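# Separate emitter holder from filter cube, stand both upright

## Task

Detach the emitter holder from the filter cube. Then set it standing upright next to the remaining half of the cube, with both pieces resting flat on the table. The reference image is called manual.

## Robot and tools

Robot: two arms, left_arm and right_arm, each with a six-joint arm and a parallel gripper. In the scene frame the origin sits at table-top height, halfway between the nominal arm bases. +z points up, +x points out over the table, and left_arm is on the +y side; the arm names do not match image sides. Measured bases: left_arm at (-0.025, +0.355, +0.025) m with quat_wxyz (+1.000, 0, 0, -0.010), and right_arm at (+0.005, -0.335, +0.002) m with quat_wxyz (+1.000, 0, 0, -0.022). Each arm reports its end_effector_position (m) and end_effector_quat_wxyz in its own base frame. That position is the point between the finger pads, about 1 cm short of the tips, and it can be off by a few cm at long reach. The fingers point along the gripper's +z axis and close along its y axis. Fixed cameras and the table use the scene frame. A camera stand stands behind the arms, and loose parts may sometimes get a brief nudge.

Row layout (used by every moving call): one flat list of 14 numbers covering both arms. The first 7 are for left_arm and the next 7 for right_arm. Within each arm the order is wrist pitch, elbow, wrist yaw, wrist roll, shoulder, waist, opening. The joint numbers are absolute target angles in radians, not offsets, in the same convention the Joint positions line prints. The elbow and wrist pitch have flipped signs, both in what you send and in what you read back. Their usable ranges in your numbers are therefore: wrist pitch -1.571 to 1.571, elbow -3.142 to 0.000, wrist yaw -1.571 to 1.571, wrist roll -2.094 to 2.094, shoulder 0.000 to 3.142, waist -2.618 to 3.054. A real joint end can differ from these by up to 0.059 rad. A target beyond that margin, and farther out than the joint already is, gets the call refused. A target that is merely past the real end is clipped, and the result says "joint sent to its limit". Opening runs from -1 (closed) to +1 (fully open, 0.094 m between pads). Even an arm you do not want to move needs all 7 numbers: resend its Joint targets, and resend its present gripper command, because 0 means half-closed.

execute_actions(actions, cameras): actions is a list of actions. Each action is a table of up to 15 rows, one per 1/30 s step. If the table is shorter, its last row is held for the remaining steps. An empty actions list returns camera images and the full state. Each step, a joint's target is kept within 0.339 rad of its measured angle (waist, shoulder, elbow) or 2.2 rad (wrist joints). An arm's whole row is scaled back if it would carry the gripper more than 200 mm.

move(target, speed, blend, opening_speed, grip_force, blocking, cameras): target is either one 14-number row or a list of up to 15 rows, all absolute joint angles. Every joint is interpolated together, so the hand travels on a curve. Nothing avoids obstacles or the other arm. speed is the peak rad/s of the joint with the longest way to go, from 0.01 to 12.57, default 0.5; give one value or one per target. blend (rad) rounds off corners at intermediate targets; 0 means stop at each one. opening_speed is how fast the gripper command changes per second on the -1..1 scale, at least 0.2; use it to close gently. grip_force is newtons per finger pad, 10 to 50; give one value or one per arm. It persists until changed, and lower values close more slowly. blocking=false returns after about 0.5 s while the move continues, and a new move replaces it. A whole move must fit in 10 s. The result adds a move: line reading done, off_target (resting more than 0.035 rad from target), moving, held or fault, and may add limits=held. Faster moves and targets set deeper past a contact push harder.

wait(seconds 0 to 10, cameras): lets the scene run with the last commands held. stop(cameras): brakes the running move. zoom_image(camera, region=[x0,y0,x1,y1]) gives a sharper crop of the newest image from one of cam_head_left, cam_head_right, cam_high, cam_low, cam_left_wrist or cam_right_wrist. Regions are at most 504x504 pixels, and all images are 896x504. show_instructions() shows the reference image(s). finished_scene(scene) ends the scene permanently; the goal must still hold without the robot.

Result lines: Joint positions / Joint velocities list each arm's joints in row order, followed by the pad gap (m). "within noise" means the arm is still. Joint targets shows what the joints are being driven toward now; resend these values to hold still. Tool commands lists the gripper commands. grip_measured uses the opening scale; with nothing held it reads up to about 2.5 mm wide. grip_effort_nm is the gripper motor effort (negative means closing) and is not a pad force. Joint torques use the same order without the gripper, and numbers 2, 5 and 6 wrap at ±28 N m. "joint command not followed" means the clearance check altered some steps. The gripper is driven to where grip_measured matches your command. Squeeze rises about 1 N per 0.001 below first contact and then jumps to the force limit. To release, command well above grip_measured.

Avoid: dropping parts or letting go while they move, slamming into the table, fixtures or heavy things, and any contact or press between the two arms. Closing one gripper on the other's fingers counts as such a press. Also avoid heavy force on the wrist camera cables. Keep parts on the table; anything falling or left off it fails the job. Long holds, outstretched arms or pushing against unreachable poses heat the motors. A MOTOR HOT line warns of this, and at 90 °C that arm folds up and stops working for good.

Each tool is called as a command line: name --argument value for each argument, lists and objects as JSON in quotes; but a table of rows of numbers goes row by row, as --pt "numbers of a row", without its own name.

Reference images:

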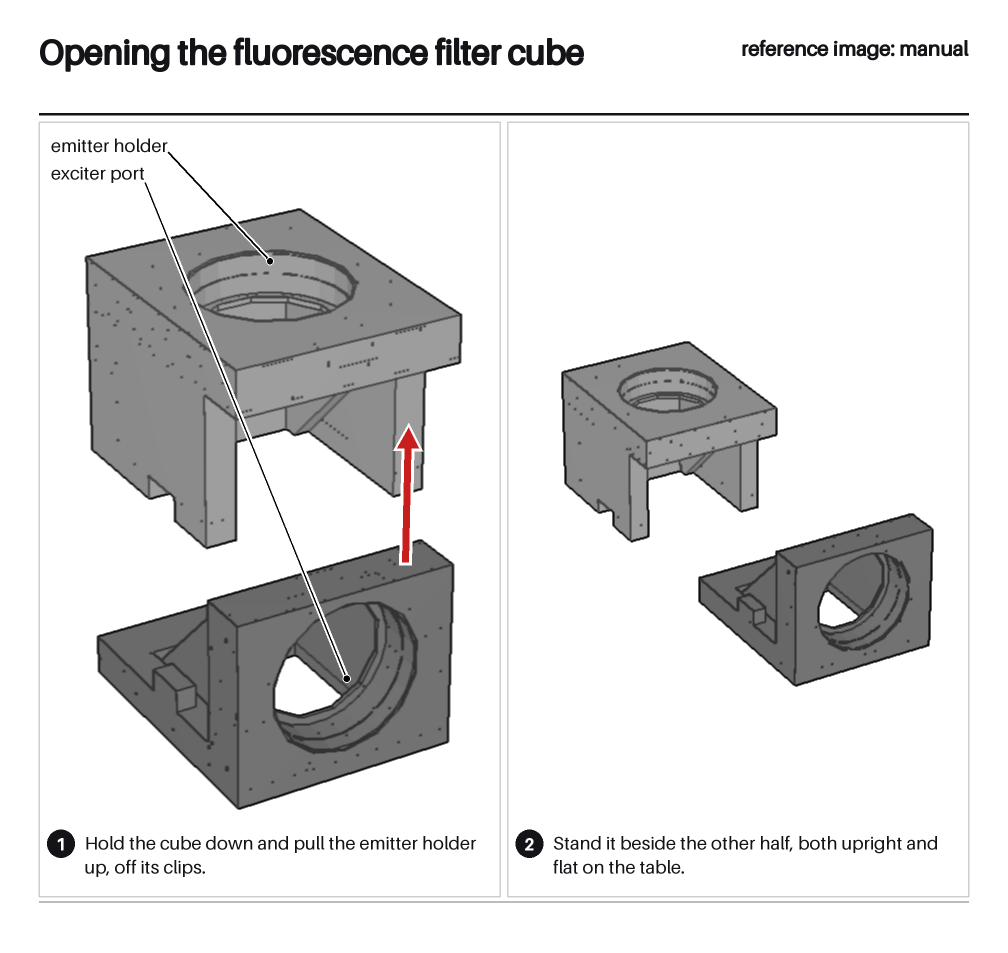

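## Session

execute_actions --actions '[]'

zoom_image --camera "cam_head_left" --region '[350, 220, 490, 320]'

Scene clock: 0.00 s.
left_arm: end_effector_position=(+0.4084, +0.0349, +0.1149) grip_measured=+1.000 grip_effort_nm=n/a end_effector_quat_wxyz=(+0.593, -0.059, +0.802, +0.043) | right_arm: end_effector_position=(+0.4151, -0.0041, +0.1259) grip_measured=+1.000 grip_effort_nm=n/a end_effector_quat_wxyz=(+0.620, +0.004, +0.781, -0.073)
Joint names: [wrist pitch, elbow, wrist yaw, wrist roll, shoulder, waist]
Joint positions: left_arm=[-0.821 -0.413 -0.105 -0.033 1.532 0.037 0.094] | right_arm=[-0.935 -0.41 0.186 -0.069 1.571 0.068 0.094]
Joint velocities: within noise
Joint torques (N m): no reading
Heat: left arm: 23 °C; right arm: 23 °C.
Joint targets: left_arm=[-0.818 -0.419 -0.105 -0.034 1.526 0.037] | right_arm=[-0.935 -0.417 0.188 -0.069 1.563 0.068]
Tool commands: left_gripper/opening=+1.0 right_gripper/opening=+1.0

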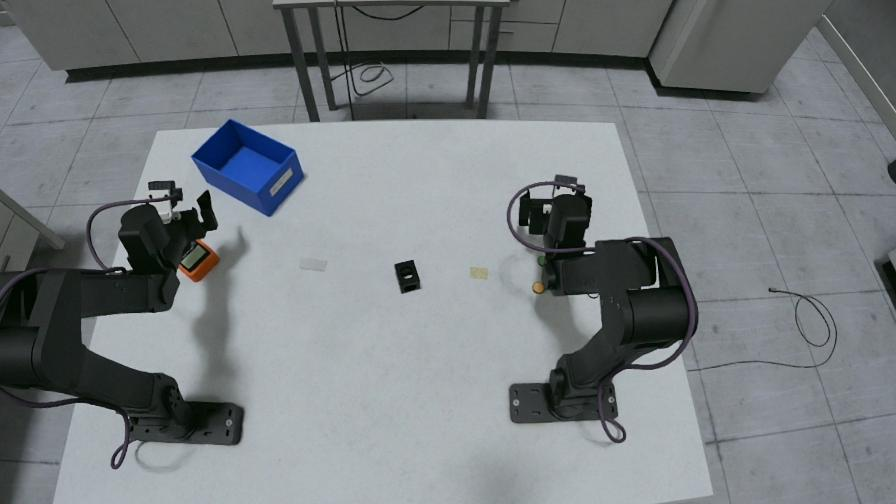

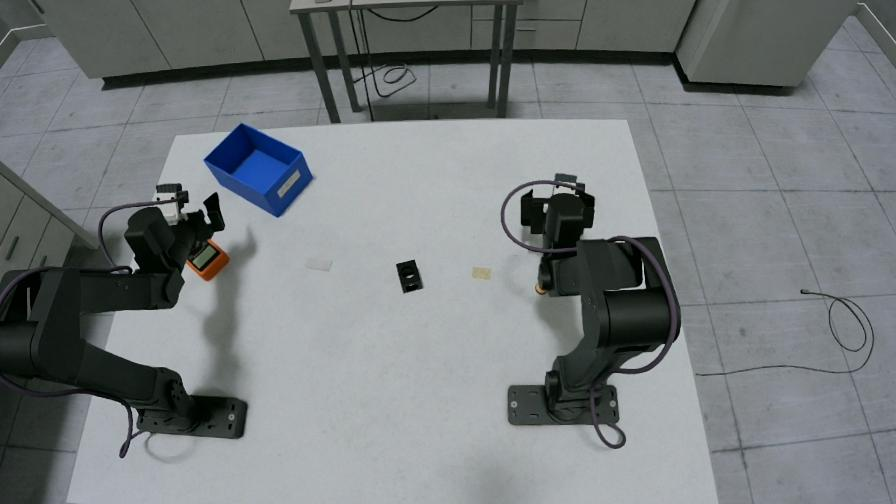

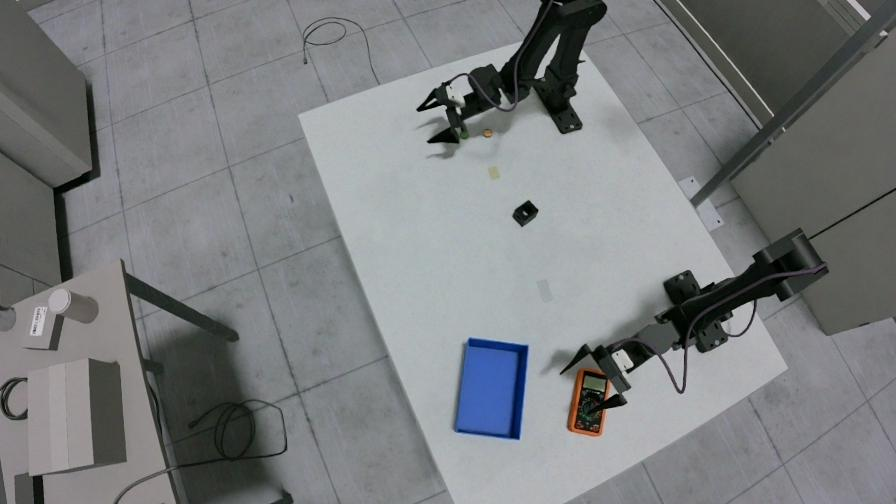

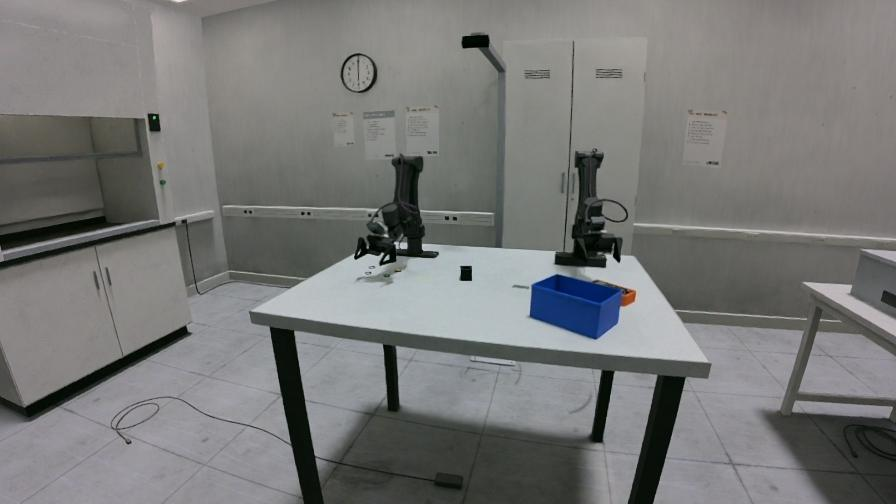

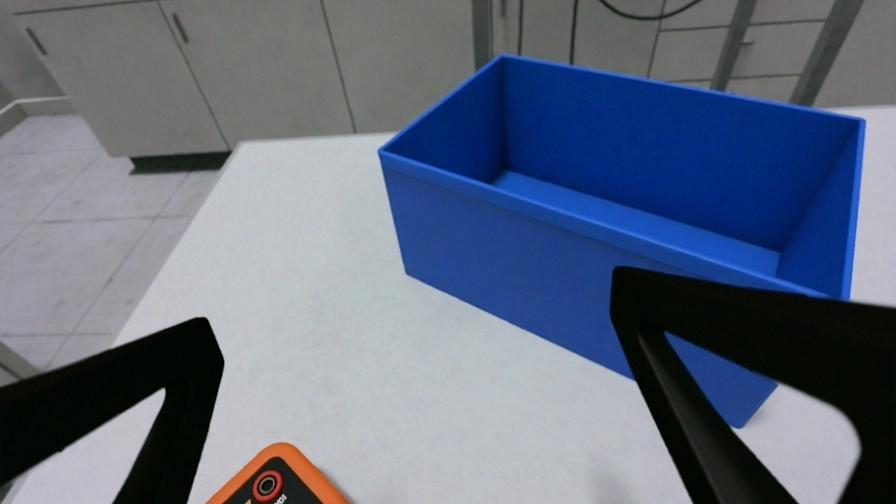

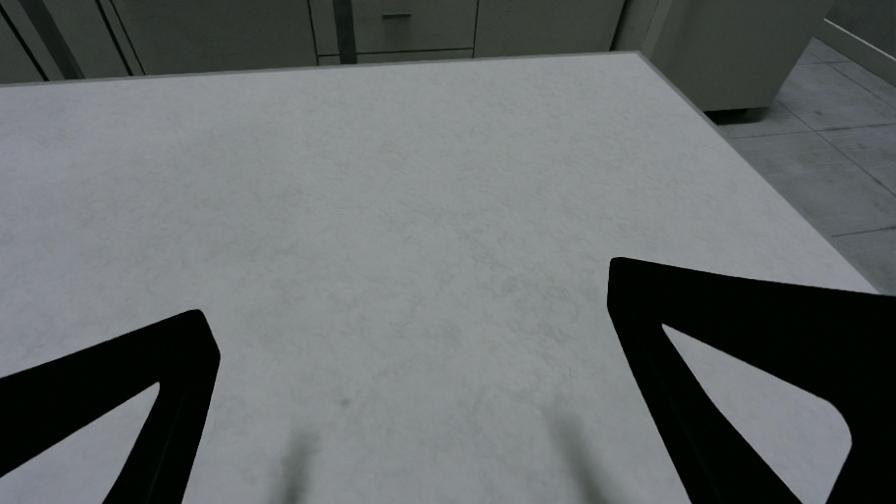

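Scaled by 3.600 from the camera's 896x504 image, which has a finer 1280x720 frame.

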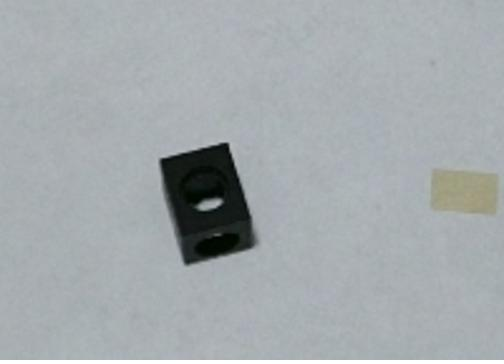

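move --pt "-0.4 -0.3 -0.876 -0.595 0.7 0.037 1 1.290 -1.80 0 0.577 2.0 0.842 1" --pt "-0.4 -0.3 -0.876 -0.595 0.7 -1.313 1 1.290 -1.853 0 0.577 2.164 0.842 1" --speed 1.0 --blend '[0.1,0]' --cameras '["cam_right_wrist","cam_head_left"]'

Scene clock: 6.03 s.
left_arm: end_effector_position=(+0.2005, -0.2110, +0.2555) grip_measured=+1.000 grip_effort_nm=0.05 end_effector_quat_wxyz=(+0.617, -0.058, +0.700, -0.355) | right_arm: end_effector_position=(+0.2737, +0.3081, +0.0693) grip_measured=+1.000 grip_effort_nm=0.01 end_effector_quat_wxyz=(-0.005, -0.137, +0.991, -0.004)
Joint names: [wrist pitch, elbow, wrist yaw, wrist roll, shoulder, waist]
Joint positions: left_arm=[-0.417 -0.314 -0.868 -0.589 0.71 -1.307 0.094] | right_arm=[1.262 -1.827 0 0.567 2.147 0.842 0.094]
Joint torques (N m): left_arm=[-1.63 -4.94 -0.11 -0.1 -0.61 -0.47] | right_arm=[0.03 -8.43 0 0.08 -9.81 -0.13]
Heat: left arm: 24 °C; right arm: 23 °C.
Joint targets: left_arm=[-0.400 -0.300 -0.876 -0.595 0.700 -1.313] | right_arm=[1.290 -1.853 0.000 0.577 2.164 0.842]
move: done
Images, in order (width x height): cam_head_left 896x504, cam_right_wrist 896x504.

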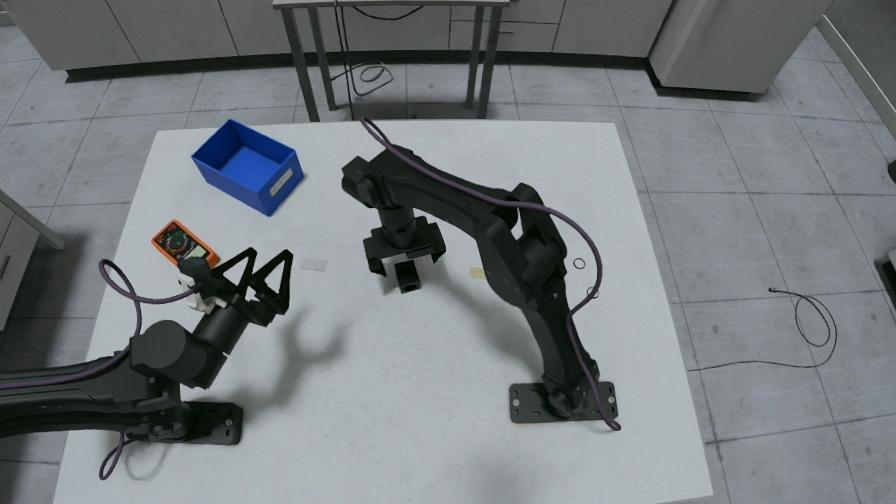

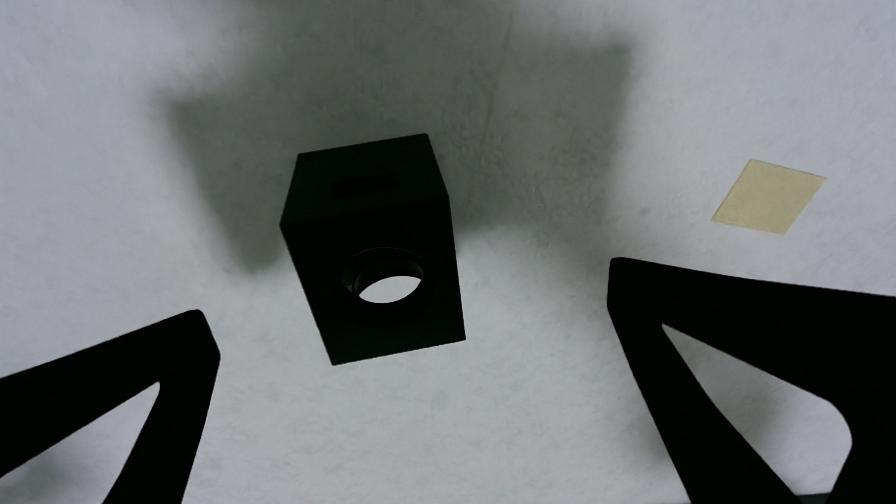

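move --target '[-0.4,-0.3,-0.876,-0.595,0.7,-1.313,1,1.191,-1.776,0,0.557,2.185,0.856,1]' --speed 0.5 --cameras '["cam_right_wrist"]'

Scene clock: 8.20 s.
left_arm: end_effector_position=(+0.2005, -0.2110, +0.2555) grip_measured=+1.000 grip_effort_nm=0.05 end_effector_quat_wxyz=(+0.617, -0.058, +0.700, -0.355) | right_arm: end_effector_position=(+0.2758, +0.3144, +0.0489) grip_measured=+1.000 grip_effort_nm=0.01 end_effector_quat_wxyz=(+0.000, -0.143, +0.990, +0.000)
Joint names: [wrist pitch, elbow, wrist yaw, wrist roll, shoulder, waist]
Joint positions: left_arm=[-0.417 -0.314 -0.868 -0.589 0.71 -1.307 0.094] | right_arm=[1.185 -1.784 0 0.561 2.171 0.848 0.094]
Joint torques (N m): left_arm=[-1.63 -5 -0.11 -0.11 -0.61 -0.42] | right_arm=[-0.2 -4.97 -0.01 -0.08 -10.29 0.64]
Heat: left arm: 25 °C; right arm: 23 °C.
Joint targets: left_arm=[-0.400 -0.300 -0.876 -0.595 0.700 -1.313] | right_arm=[1.191 -1.776 0.000 0.557 2.185 0.856]
move: done
Images, in order (width x height): cam_right_wrist 896x504.

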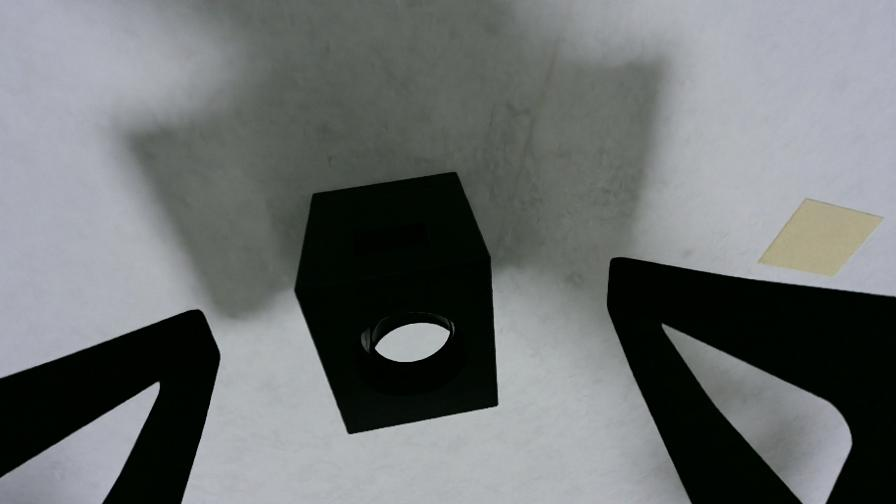

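move --pt "-0.4 -0.3 -0.876 -0.595 0.7 -1.313 1 1.113 -1.715 0 0.552 2.201 0.853 1" --pt "-0.4 -0.3 -0.876 -0.595 0.7 -1.313 1 1.113 -1.715 0 0.552 2.201 0.853 -0.5" --speed 0.4 --opening_speed 0.8 --grip_force '[50,35]' --cameras '["cam_right_wrist"]'

Scene clock: 12.93 s.
left_arm: end_effector_position=(+0.2005, -0.2110, +0.2555) grip_measured=+1.000 grip_effort_nm=0.05 end_effector_quat_wxyz=(+0.617, -0.058, +0.700, -0.355) | right_arm: end_effector_position=(+0.2764, +0.3154, +0.0285) grip_measured=-0.151 grip_effort_nm=-0.72 end_effector_quat_wxyz=(+0.002, -0.146, +0.989, +0.002)
Joint names: [wrist pitch, elbow, wrist yaw, wrist roll, shoulder, waist]
Joint positions: left_arm=[-0.417 -0.314 -0.868 -0.589 0.71 -1.307 0.094] | right_arm=[1.104 -1.724 -0.002 0.555 2.185 0.848 0.04]
Joint torques (N m): left_arm=[-1.63 -4.94 -0.11 -0.09 -0.61 -0.44] | right_arm=[-0.2 -4.83 0 -0.04 -10.19 0.39]
Heat: left arm: 25 °C; right arm: 24 °C.
Joint targets: left_arm=[-0.400 -0.300 -0.876 -0.595 0.700 -1.313] | right_arm=[1.113 -1.715 0.000 0.552 2.201 0.853]
grip_force (N): 50, 35
move: done
Images, in order (width x height): cam_right_wrist 896x504.

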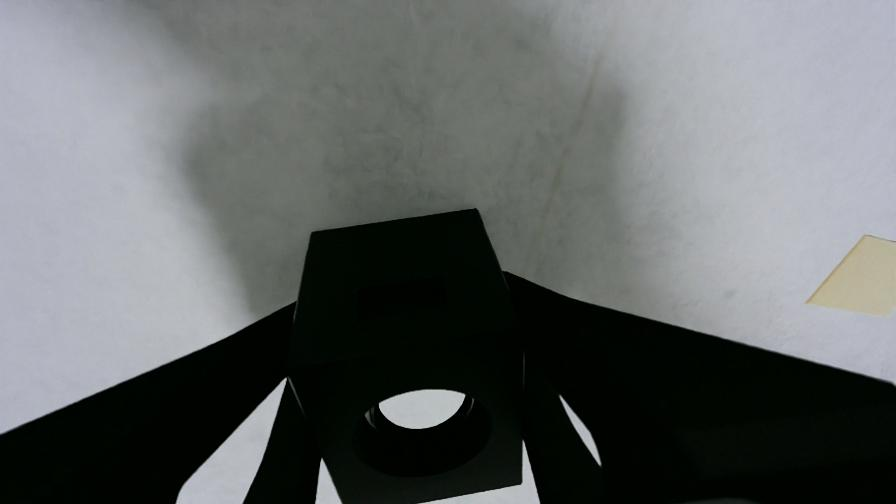

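move --pt "-0.4 -0.3 -0.876 -0.595 0.7 -1.313 1 1.205 -1.795 0 0.552 2.185 0.850 -0.5" --pt "-0.4 -0.3 -0.876 -0.595 0.7 -1.313 1 1.146 -1.640 0 1.085 2.092 0.796 -0.5" --pt "-0.4 -0.3 -0.876 -0.595 0.7 -1.313 1 1.072 -1.585 0 1.075 2.112 0.796 -0.5" --speed '[0.3,0.5,0.15]' --blend '[0.01,0.01,0]' --cameras '["cam_right_wrist"]'

Scene clock: 15.93 s.
left_arm: end_effector_position=(+0.2005, -0.2110, +0.2555) grip_measured=+1.000 grip_effort_nm=0.05 end_effector_quat_wxyz=(+0.617, -0.058, +0.700, -0.355) | right_arm: end_effector_position=(+0.2690, +0.2846, +0.0274) grip_measured=-0.153 grip_effort_nm=-0.74 end_effector_quat_wxyz=(-0.018, +0.130, +0.991, -0.008)
Joint names: [wrist pitch, elbow, wrist yaw, wrist roll, shoulder, waist]
Joint positions: left_arm=[-0.417 -0.314 -0.868 -0.589 0.71 -1.307 0.094] | right_arm=[1.098 -1.609 -0.02 1.061 2.116 0.802 0.04]
Joint torques (N m): left_arm=[-1.63 -4.96 -0.1 -0.08 -0.61 -0.42] | right_arm=[-0.46 -3.29 0.19 0.12 -11.11 -0.54]
Heat: left arm: 25 °C; right arm: 24 °C.
Joint targets: left_arm=[-0.400 -0.300 -0.876 -0.595 0.700 -1.313] | right_arm=[1.072 -1.585 0.000 1.075 2.112 0.796]
grip_force (N): 50, 35
move: done
Images, in order (width x height): cam_right_wrist 896x504.

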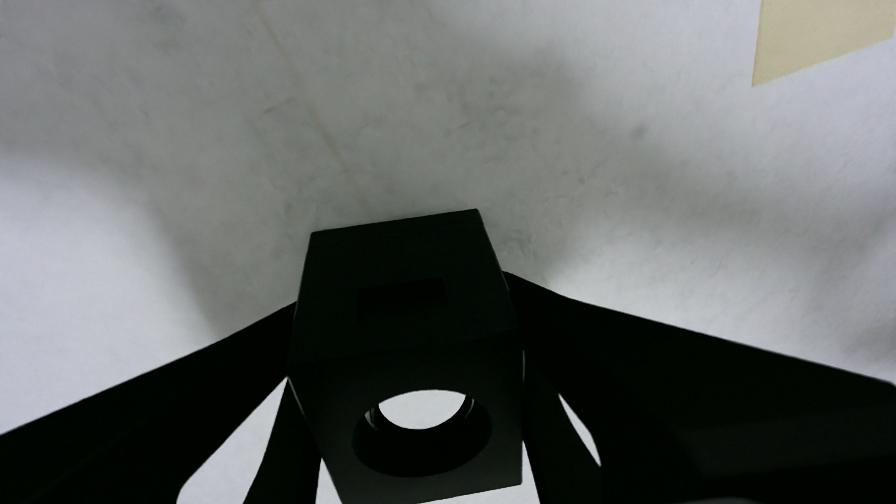

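move --pt "-0.4 -0.3 -0.876 -0.595 0.7 -1.313 1 1.110 -1.640 0 1.080 2.095 0.796 -0.5" --pt "-0.4 -0.3 -0.876 -0.595 0.7 -1.313 1 1.058 -1.592 0 1.080 2.104 0.796 -0.5" --speed 0.2 --cameras '["cam_right_wrist"]'

Scene clock: 17.70 s.
left_arm: end_effector_position=(+0.2005, -0.2110, +0.2555) grip_measured=+1.000 grip_effort_nm=0.05 end_effector_quat_wxyz=(+0.617, -0.058, +0.700, -0.355) | right_arm: end_effector_position=(+0.2714, +0.2868, +0.0281) grip_measured=-0.153 grip_effort_nm=-0.74 end_effector_quat_wxyz=(-0.014, +0.132, +0.991, -0.003)
Joint names: [wrist pitch, elbow, wrist yaw, wrist roll, shoulder, waist]
Joint positions: left_arm=[-0.417 -0.314 -0.868 -0.589 0.71 -1.307 0.094] | right_arm=[1.088 -1.612 -0.019 1.067 2.116 0.802 0.04]
Joint torques (N m): left_arm=[-1.64 -4.94 -0.11 -0.11 -0.61 -0.42] | right_arm=[-0.51 -3.75 0.21 0.12 -11.74 -0.57]
Heat: left arm: 25 °C; right arm: 24 °C.
Joint targets: left_arm=[-0.400 -0.300 -0.876 -0.595 0.700 -1.313] | right_arm=[1.058 -1.592 0.000 1.080 2.104 0.796]
grip_force (N): 50, 35
move: done
Images, in order (width x height): cam_right_wrist 896x504.

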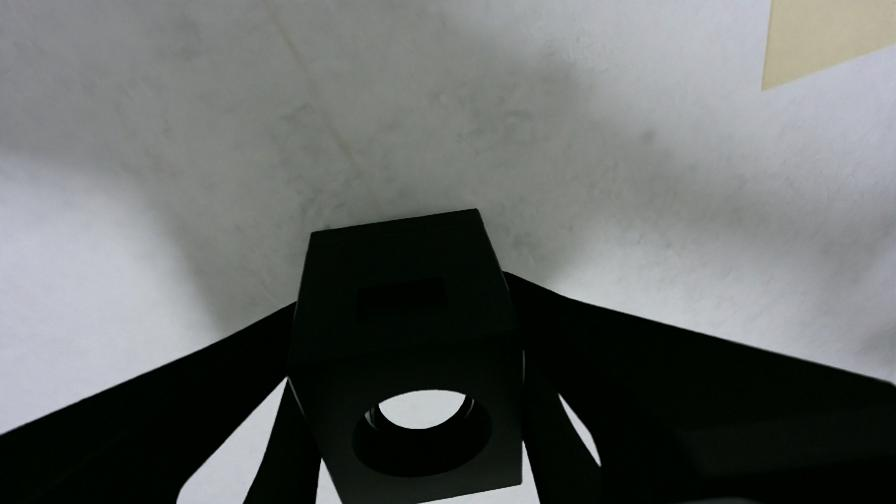

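move --pt "-0.4 -0.3 -0.876 -0.595 0.7 -1.313 1 1.165 -1.670 0 1.080 2.080 0.796 -0.5" --pt "-0.4 -0.3 -0.876 -0.595 0.7 -1.313 1 1.087 -1.595 0 1.080 2.106 0.796 -0.5" --speed 0.2

Scene clock: 19.93 s.
left_arm: end_effector_position=(+0.2005, -0.2110, +0.2555) grip_measured=+1.000 grip_effort_nm=0.05 end_effector_quat_wxyz=(+0.617, -0.058, +0.700, -0.355) | right_arm: end_effector_position=(+0.2723, +0.2862, +0.0284) grip_measured=-0.153 grip_effort_nm=-0.74 end_effector_quat_wxyz=(-0.012, +0.134, +0.991, -0.004)
Joint names: [wrist pitch, elbow, wrist yaw, wrist roll, shoulder, waist]
Joint positions: left_arm=[-0.417 -0.314 -0.868 -0.589 0.71 -1.307 0.094] | right_arm=[1.088 -1.612 -0.014 1.069 2.115 0.801 0.04]
Joint torques (N m): left_arm=[-1.63 -4.93 -0.11 -0.09 -0.64 -0.44] | right_arm=[-0.24 -4.01 0.15 0.09 -11.52 -0.53]
Heat: left arm: 25 °C; right arm: 24 °C.
Joint targets: left_arm=[-0.400 -0.300 -0.876 -0.595 0.700 -1.313] | right_arm=[1.087 -1.595 0.000 1.080 2.106 0.796]
grip_force (N): 50, 35
move: done

move --pt "-0.4 -0.3 -0.876 -0.595 0.7 -1.313 1 1.120 -1.680 0 1.080 2.104 0.796 -0.5" --pt "-0.4 -0.3 -0.876 -0.595 0.7 -1.313 1 1.060 -1.606 0 1.080 2.112 0.796 -0.5" --speed 0.2

Scene clock: 21.87 s.
left_arm: end_effector_position=(+0.2005, -0.2110, +0.2555) grip_measured=+1.000 grip_effort_nm=0.05 end_effector_quat_wxyz=(+0.617, -0.058, +0.700, -0.355) | right_arm: end_effector_position=(+0.2794, +0.2931, +0.0301) grip_measured=-0.153 grip_effort_nm=-0.75 end_effector_quat_wxyz=(+0.000, +0.134, +0.991, +0.011)
Joint names: [wrist pitch, elbow, wrist yaw, wrist roll, shoulder, waist]
Joint positions: left_arm=[-0.417 -0.314 -0.868 -0.589 0.71 -1.307 0.094] | right_arm=[1.057 -1.619 -0.013 1.07 2.115 0.801 0.04]
Joint torques (N m): left_arm=[-1.63 -4.98 -0.08 -0.11 -0.61 -0.46] | right_arm=[-0.26 -4.42 0.14 0.08 -11.11 -0.5]
Heat: left arm: 25 °C; right arm: 24 °C.
Joint targets: left_arm=[-0.400 -0.300 -0.876 -0.595 0.700 -1.313] | right_arm=[1.060 -1.606 0.000 1.080 2.112 0.796]
grip_force (N): 50, 35
move: done

move --pt "-0.53 -0.7 -0.876 -0.595 1.85 -1.36 1 1.060 -1.606 0 1.080 2.112 0.796 -0.5" --pt "-0.461 -0.904 -0.914 -0.652 2.140 -1.375 1 1.060 -1.606 0 1.080 2.112 0.796 -0.5" --pt "-0.525 -0.994 -0.871 -0.605 2.256 -1.322 1 1.060 -1.606 0 1.080 2.112 0.796 -0.5" --speed '[0.8,0.4,0.25]' --blend '[0.1,0.05,0]' --cameras '["cam_left_wrist"]'

Scene clock: 26.23 s.
left_arm: end_effector_position=(+0.2436, -0.4081, -0.0109) grip_measured=+1.000 grip_effort_nm=0.05 end_effector_quat_wxyz=(+0.525, +0.131, +0.836, -0.088) | right_arm: end_effector_position=(+0.2794, +0.2931, +0.0301) grip_measured=-0.153 grip_effort_nm=-0.74 end_effector_quat_wxyz=(+0.000, +0.134, +0.991, +0.011)
Joint names: [wrist pitch, elbow, wrist yaw, wrist roll, shoulder, waist]
Joint positions: left_arm=[-0.517 -0.978 -0.865 -0.61 2.227 -1.328 0.094] | right_arm=[1.057 -1.619 -0.013 1.07 2.115 0.801 0.04]
Joint torques (N m): left_arm=[-1.65 -4.89 -0.37 0 -7.62 0.51] | right_arm=[-0.28 -4.44 0.13 0.09 -11.14 -0.44]
Heat: left arm: 26 °C; right arm: 24 °C.
Joint targets: left_arm=[-0.525 -0.994 -0.871 -0.605 2.256 -1.322] | right_arm=[1.060 -1.606 0.000 1.080 2.112 0.796]
grip_force (N): 50, 35
move: done
Images, in order (width x height): cam_left_wrist 896x504.

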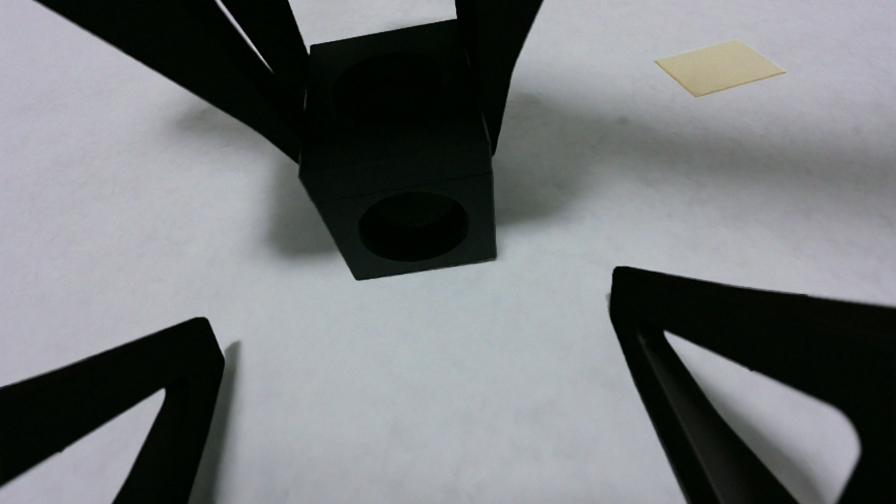

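move --pt "-0.543 -1.0535 -0.829 -0.551 2.289 -1.270 1 1.060 -1.606 0 1.080 2.112 0.796 -0.5" --pt "-0.543 -1.0535 -0.829 -0.551 2.289 -1.270 -0.4 1.060 -1.606 0 1.080 2.112 0.796 -0.6" --speed 0.15 --opening_speed 0.8 --grip_force 50 --cameras '["cam_left_wrist"]'

Scene clock: 29.63 s.
left_arm: end_effector_position=(+0.2659, -0.4178, -0.0108) grip_measured=-0.182 grip_effort_nm=-0.98 end_effector_quat_wxyz=(+0.524, +0.133, +0.836, -0.092) | right_arm: end_effector_position=(+0.2794, +0.2931, +0.0301) grip_measured=-0.163 grip_effort_nm=-1.02 end_effector_quat_wxyz=(+0.000, +0.134, +0.991, +0.011)
Joint names: [wrist pitch, elbow, wrist yaw, wrist roll, shoulder, waist]
Joint positions: left_arm=[-0.537 -1.036 -0.817 -0.555 2.26 -1.275 0.038] | right_arm=[1.057 -1.619 -0.013 1.07 2.115 0.801 0.039]
Joint torques (N m): left_arm=[-1.7 -5.18 -0.41 0.01 -8.02 0.42] | right_arm=[-0.27 -4.48 0.13 0.09 -11.11 -0.42]
Heat: left arm: 26 °C; right arm: 24 °C.
Joint targets: left_arm=[-0.543 -1.054 -0.829 -0.551 2.289 -1.270] | right_arm=[1.060 -1.606 0.000 1.080 2.112 0.796]
move: done
Images, in order (width x height): cam_left_wrist 896x504.

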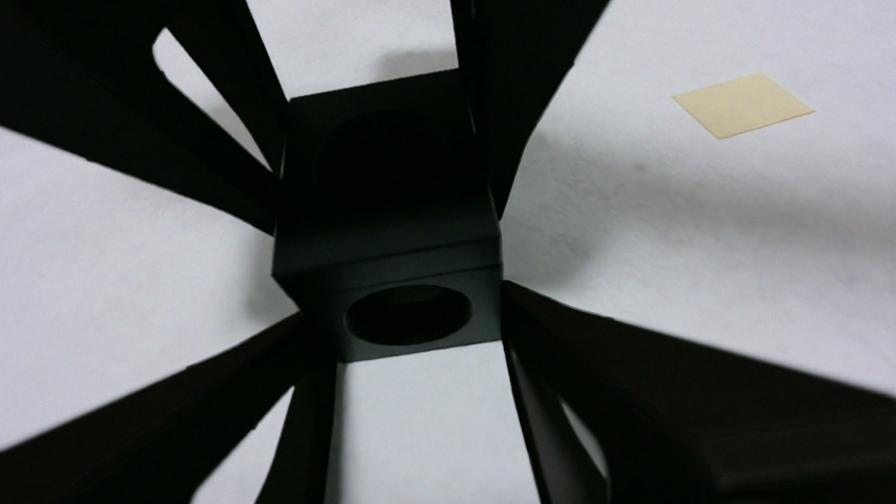

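move --pt "-0.493 -1.0535 -0.829 -0.551 2.339 -1.270 -0.4 1.130 -1.670 0 1.080 2.092 0.796 -0.6" --pt "-0.443 -1.0535 -0.829 -0.551 2.379 -1.270 -0.4 1.271 -1.809 0 1.080 2.060 0.796 -0.6" --speed 0.12 --blend '[0.02,0]' --cameras '["cam_left_wrist","cam_right_wrist"]'

Scene clock: 32.43 s.
left_arm: end_effector_position=(+0.2738, -0.4176, -0.0141) grip_measured=-0.183 grip_effort_nm=-0.98 end_effector_quat_wxyz=(+0.544, +0.113, +0.828, -0.078) | right_arm: end_effector_position=(+0.2838, +0.2943, +0.0752) grip_measured=-0.166 grip_effort_nm=-1.02 end_effector_quat_wxyz=(+0.004, +0.133, +0.991, +0.006)
Joint names: [wrist pitch, elbow, wrist yaw, wrist roll, shoulder, waist]
Joint positions: left_arm=[-0.571 -1.07 -0.879 -0.555 2.311 -1.274 0.038] | right_arm=[1.236 -1.783 -0.001 1.069 2.104 0.801 0.039]
Joint torques (N m): left_arm=[-0.33 -2.47 0.2 0.02 -5.57 0.36] | right_arm=[0.05 -8.38 0.01 0.1 -14.72 -0.46]
Heat: left arm: 26 °C; right arm: 25 °C.
Joint targets: left_arm=[-0.443 -1.054 -0.829 -0.551 2.379 -1.270] | right_arm=[1.271 -1.809 0.000 1.080 2.060 0.796]
move: off_target (left_arm, right_arm); left_arm: the wrist pitch is farthest, 0.128 rad from its target; right_arm: the shoulder is farthest, 0.044 rad from its target
Images, in order (width x height): cam_left_wrist 896x504, cam_right_wrist 896x504.

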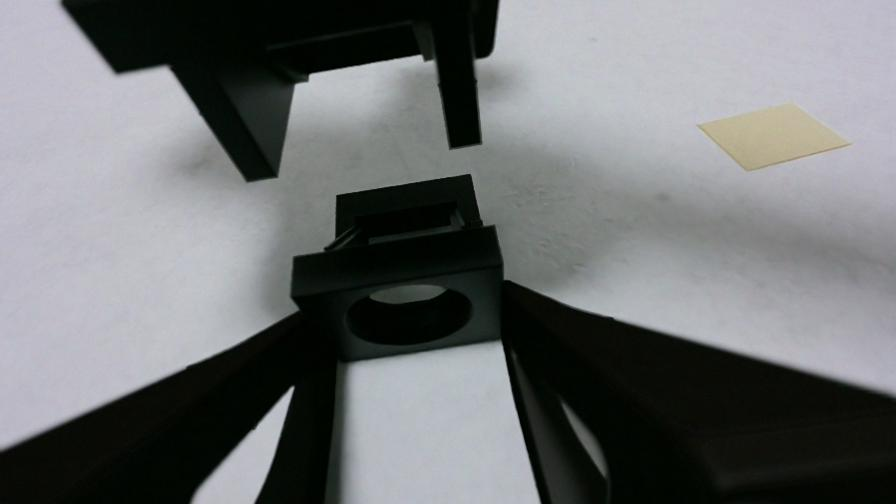

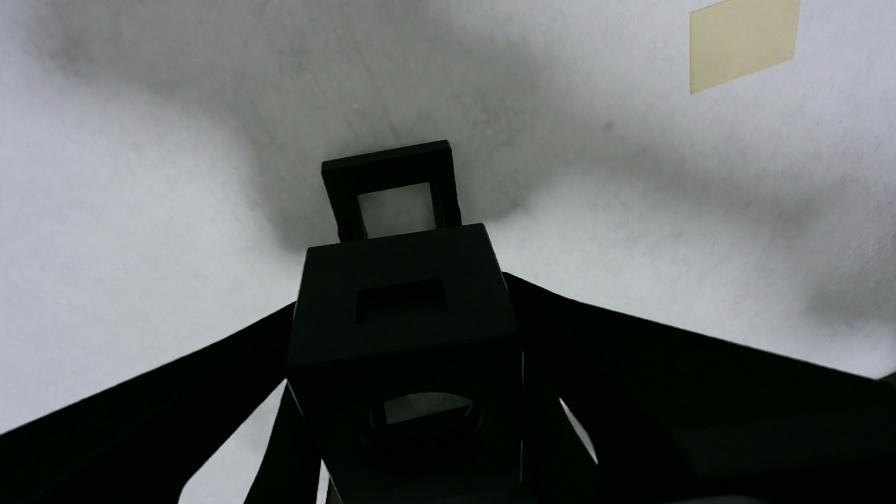

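move --pt "-0.543 -1.0535 -0.829 -0.551 2.289 -1.270 -0.4 1.301 -1.820 0 1.080 2.067 0.796 -0.6" --pt "-0.543 -1.0535 -0.829 -0.551 2.289 -1.270 -0.4 1.406 -2.178 0 1.080 2.3425 0.796 -0.6" --pt "-0.543 -1.0535 -0.829 -0.551 2.289 -1.270 -0.4 1.215 -1.970 0 1.080 2.356 0.796 -0.6" --pt "-0.543 -1.0535 -0.829 -0.551 2.289 -1.270 -0.4 1.196 -1.949 0 1.080 2.356 0.796 -0.6" --speed '[0.3,0.4,0.25,0.1]' --blend '[0.05,0.05,0.01,0]' --cameras '["cam_left_wrist"]'

zoom_image --camera "cam_left_wrist" --region '[50, 80, 350, 330]'

Scene clock: 35.77 s.
left_arm: end_effector_position=(+0.2734, -0.4207, -0.0124) grip_measured=-0.183 grip_effort_nm=-0.98 end_effector_quat_wxyz=(+0.541, +0.116, +0.828, -0.086) | right_arm: end_effector_position=(+0.3140, +0.3259, +0.0245) grip_measured=-0.166 grip_effort_nm=-1.02 end_effector_quat_wxyz=(-0.002, +0.134, +0.991, -0.001)
Joint names: [wrist pitch, elbow, wrist yaw, wrist roll, shoulder, waist]
Joint positions: left_arm=[-0.576 -1.07 -0.863 -0.552 2.306 -1.273 0.038] | right_arm=[1.202 -1.967 -0.002 1.069 2.34 0.801 0.039]
Joint torques (N m): left_arm=[-1.29 -2.43 0.04 0 -11.59 0.28] | right_arm=[-0.32 -4.12 0.03 0.11 -11.34 -0.49]
Heat: left arm: 25 °C; right arm: 25 °C.
Joint targets: left_arm=[-0.543 -1.054 -0.829 -0.551 2.289 -1.270] | right_arm=[1.196 -1.949 0.000 1.080 2.356 0.796]
move: done
Images, in order (width x height): cam_left_wrist 896x504.

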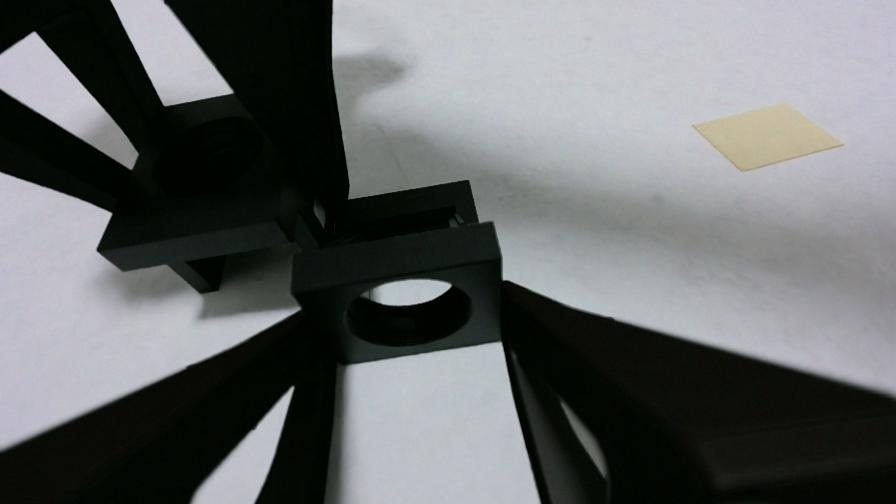

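Scaled by 1.680 from the camera's 896x504 image, which has a finer 1280x720 frame.

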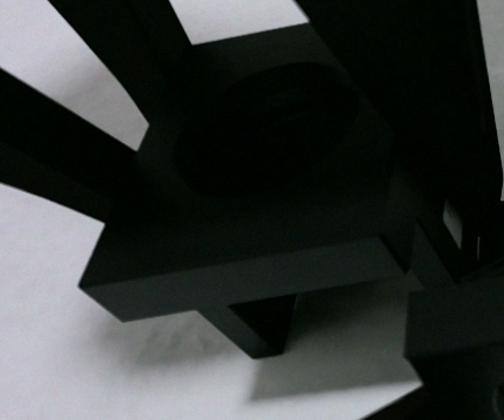

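zoom_image --camera "cam_left_wrist" --region '[250, 120, 420, 300]'

wait --seconds 0.1 --cameras '["cam_right_wrist"]'

zoom_image --camera "cam_right_wrist" --region '[400, 200, 750, 400]'

Scaled by 2.800 from the camera's 896x504 image, which has a finer 1280x720 frame.

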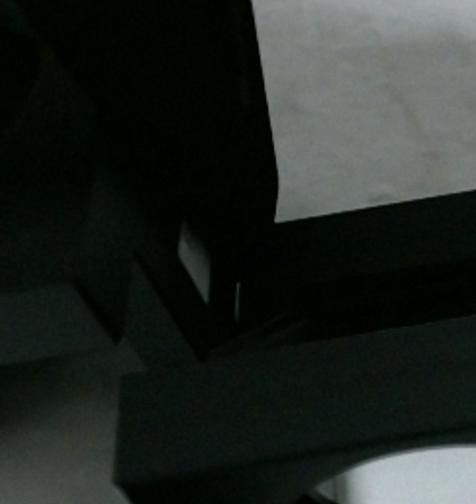

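Scene clock: 36.33 s.
left_arm: end_effector_position=(+0.2734, -0.4207, -0.0124) grip_measured=-0.183 grip_effort_nm=-0.98 end_effector_quat_wxyz=(+0.541, +0.116, +0.828, -0.086) | right_arm: end_effector_position=(+0.3140, +0.3259, +0.0245) grip_measured=-0.166 grip_effort_nm=-1.02 end_effector_quat_wxyz=(-0.002, +0.134, +0.991, -0.001)
Joint names: [wrist pitch, elbow, wrist yaw, wrist roll, shoulder, waist]
Joint positions: left_arm=[-0.576 -1.07 -0.863 -0.552 2.306 -1.273 0.038] | right_arm=[1.202 -1.967 -0.002 1.069 2.34 0.801 0.039]
Joint torques (N m): left_arm=[-1.31 -2.5 0.04 -0.01 -11.54 0.28] | right_arm=[-0.31 -4.07 0.02 0.1 -11.29 -0.46]
Heat: left arm: 25 °C; right arm: 25 °C.
Joint targets: left_arm=[-0.543 -1.054 -0.829 -0.551 2.289 -1.270] | right_arm=[1.196 -1.949 0.000 1.080 2.356 0.796]
Tool commands: left_gripper/opening=-0.4 right_gripper/opening=-0.6
wait: 0.10 s; at rest from the start
Images, in order (width x height): cam_right_wrist 896x504.

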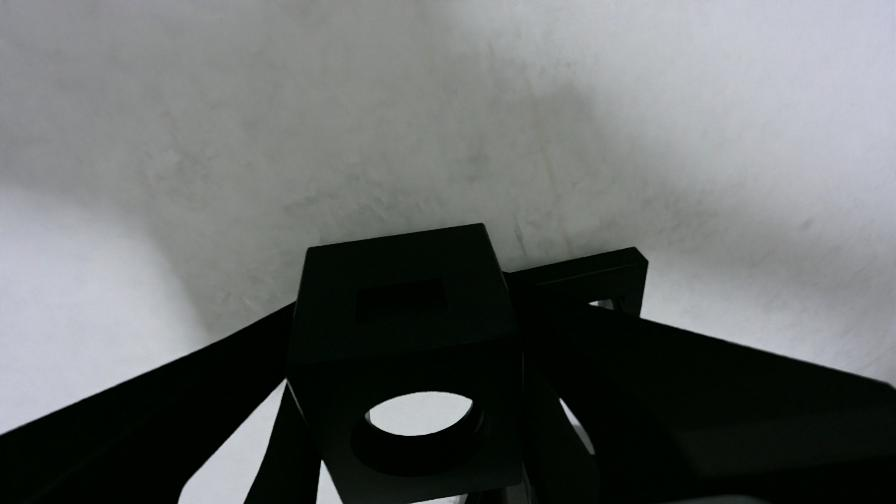

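Scaled by 1.440 from the camera's 896x504 image, which has a finer 1280x720 frame.

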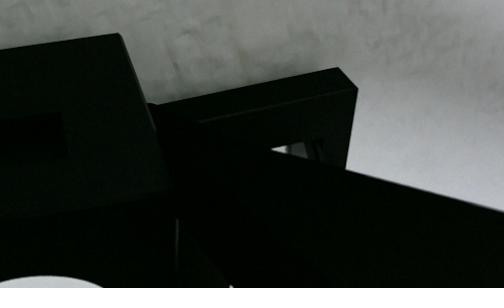

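move --pt "-0.543 -1.0535 -0.829 -0.551 2.289 -1.270 -0.4 1.310 -2.070 0 1.080 2.345 0.796 -0.6" --pt "-0.543 -1.0535 -0.829 -0.551 2.289 -1.270 -0.4 1.366 -2.216 0 1.080 2.432 0.796 -0.6" --pt "-0.543 -1.0535 -0.829 -0.551 2.289 -1.270 -0.4 1.270 -2.115 0 1.080 2.435 0.796 -0.6" --speed 0.25 --blend '[0.02,0.03,0]' --cameras '["cam_left_wrist","cam_right_wrist"]'

Scene clock: 39.80 s.
left_arm: end_effector_position=(+0.2734, -0.4207, -0.0124) grip_measured=-0.183 grip_effort_nm=-0.98 end_effector_quat_wxyz=(+0.541, +0.116, +0.828, -0.086) | right_arm: end_effector_position=(+0.3288, +0.3410, +0.0276) grip_measured=-0.166 grip_effort_nm=-1.02 end_effector_quat_wxyz=(+0.004, +0.134, +0.991, +0.007)
Joint names: [wrist pitch, elbow, wrist yaw, wrist roll, shoulder, waist]
Joint positions: left_arm=[-0.576 -1.07 -0.863 -0.551 2.306 -1.273 0.038] | right_arm=[1.257 -2.122 -0.002 1.069 2.421 0.801 0.039]
Joint torques (N m): left_arm=[-1.3 -2.47 0.04 -0.03 -11.55 0.36] | right_arm=[-0.18 -5.12 0.03 0.11 -12.1 -0.47]
Heat: left arm: 25 °C; right arm: 25 °C.
Joint targets: left_arm=[-0.543 -1.054 -0.829 -0.551 2.289 -1.270] | right_arm=[1.270 -2.115 0.000 1.080 2.435 0.796]
move: done
Images, in order (width x height): cam_left_wrist 896x504, cam_right_wrist 896x504.

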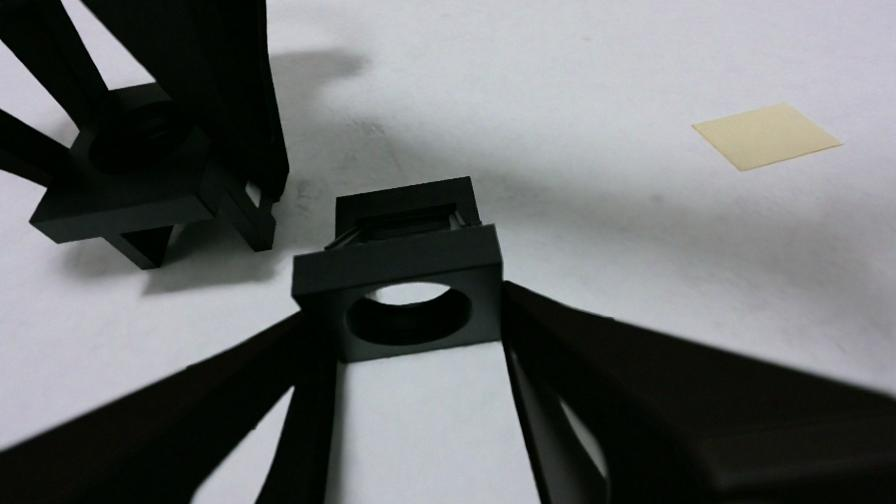

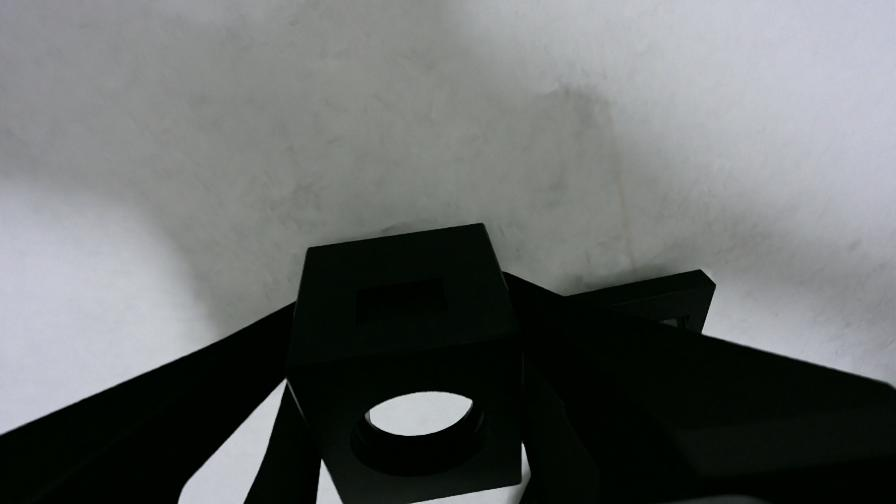

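move --target '[-0.543,-1.0535,-0.829,-0.551,2.289,-1.270,-0.4,1.255,-2.100,0,1.080,2.436,0.796,-0.6]' --speed 0.1

Scene clock: 40.77 s.
left_arm: end_effector_position=(+0.2734, -0.4207, -0.0124) grip_measured=-0.183 grip_effort_nm=-0.98 end_effector_quat_wxyz=(+0.541, +0.116, +0.828, -0.086) | right_arm: end_effector_position=(+0.3290, +0.3414, +0.0259) grip_measured=-0.166 grip_effort_nm=-1.02 end_effector_quat_wxyz=(+0.004, +0.134, +0.991, +0.008)
Joint names: [wrist pitch, elbow, wrist yaw, wrist roll, shoulder, waist]
Joint positions: left_arm=[-0.576 -1.07 -0.863 -0.551 2.306 -1.273 0.038] | right_arm=[1.249 -2.116 -0.002 1.069 2.421 0.801 0.039]
Joint torques (N m): left_arm=[-1.3 -2.43 0.05 -0.02 -11.54 0.36] | right_arm=[-0.22 -4.42 0.03 0.1 -12.05 -0.53]
Heat: left arm: 25 °C; right arm: 25 °C.
Joint targets: left_arm=[-0.543 -1.054 -0.829 -0.551 2.289 -1.270] | right_arm=[1.255 -2.100 0.000 1.080 2.436 0.796]
move: done

move --target '[-0.543,-1.0535,-0.829,-0.551,2.289,-1.270,-0.4,1.244,-2.088,0,1.080,2.436,0.796,-0.6]' --speed 0.1 --cameras '["cam_left_wrist"]'

zoom_image --camera "cam_left_wrist" --region '[0, 60, 340, 330]'

Scene clock: 41.97 s.
left_arm: end_effector_position=(+0.2734, -0.4207, -0.0124) grip_measured=-0.183 grip_effort_nm=-0.98 end_effector_quat_wxyz=(+0.541, +0.116, +0.828, -0.086) | right_arm: end_effector_position=(+0.3288, +0.3413, +0.0251) grip_measured=-0.166 grip_effort_nm=-1.02 end_effector_quat_wxyz=(+0.004, +0.134, +0.991, +0.007)
Joint names: [wrist pitch, elbow, wrist yaw, wrist roll, shoulder, waist]
Joint positions: left_arm=[-0.576 -1.07 -0.863 -0.551 2.306 -1.273 0.038] | right_arm=[1.246 -2.112 -0.003 1.069 2.421 0.801 0.039]
Joint torques (N m): left_arm=[-1.29 -2.47 0.05 -0.02 -11.56 0.31] | right_arm=[-0.31 -3.64 0.03 0.1 -12 -0.47]
Heat: left arm: 25 °C; right arm: 26 °C.
Joint targets: left_arm=[-0.543 -1.054 -0.829 -0.551 2.289 -1.270] | right_arm=[1.244 -2.088 0.000 1.080 2.436 0.796]
move: done
Images, in order (width x height): cam_left_wrist 896x504.

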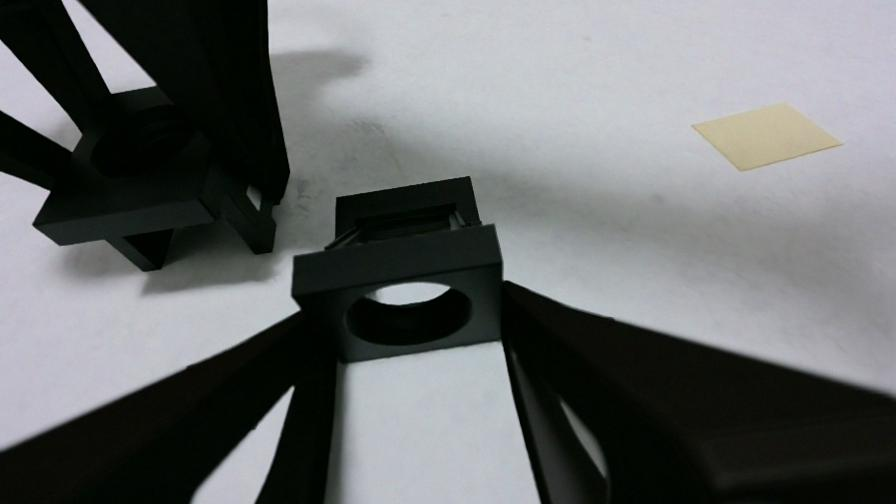

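Scaled by 1.482 from the camera's 896x504 image, which has a finer 1280x720 frame.

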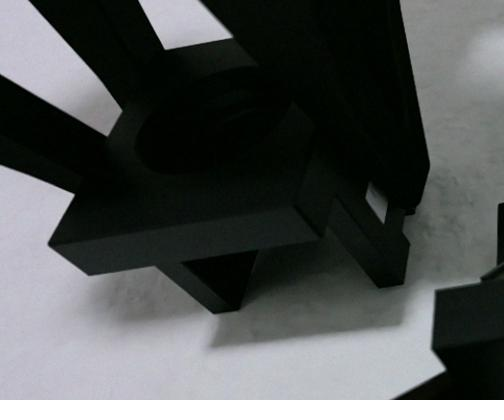

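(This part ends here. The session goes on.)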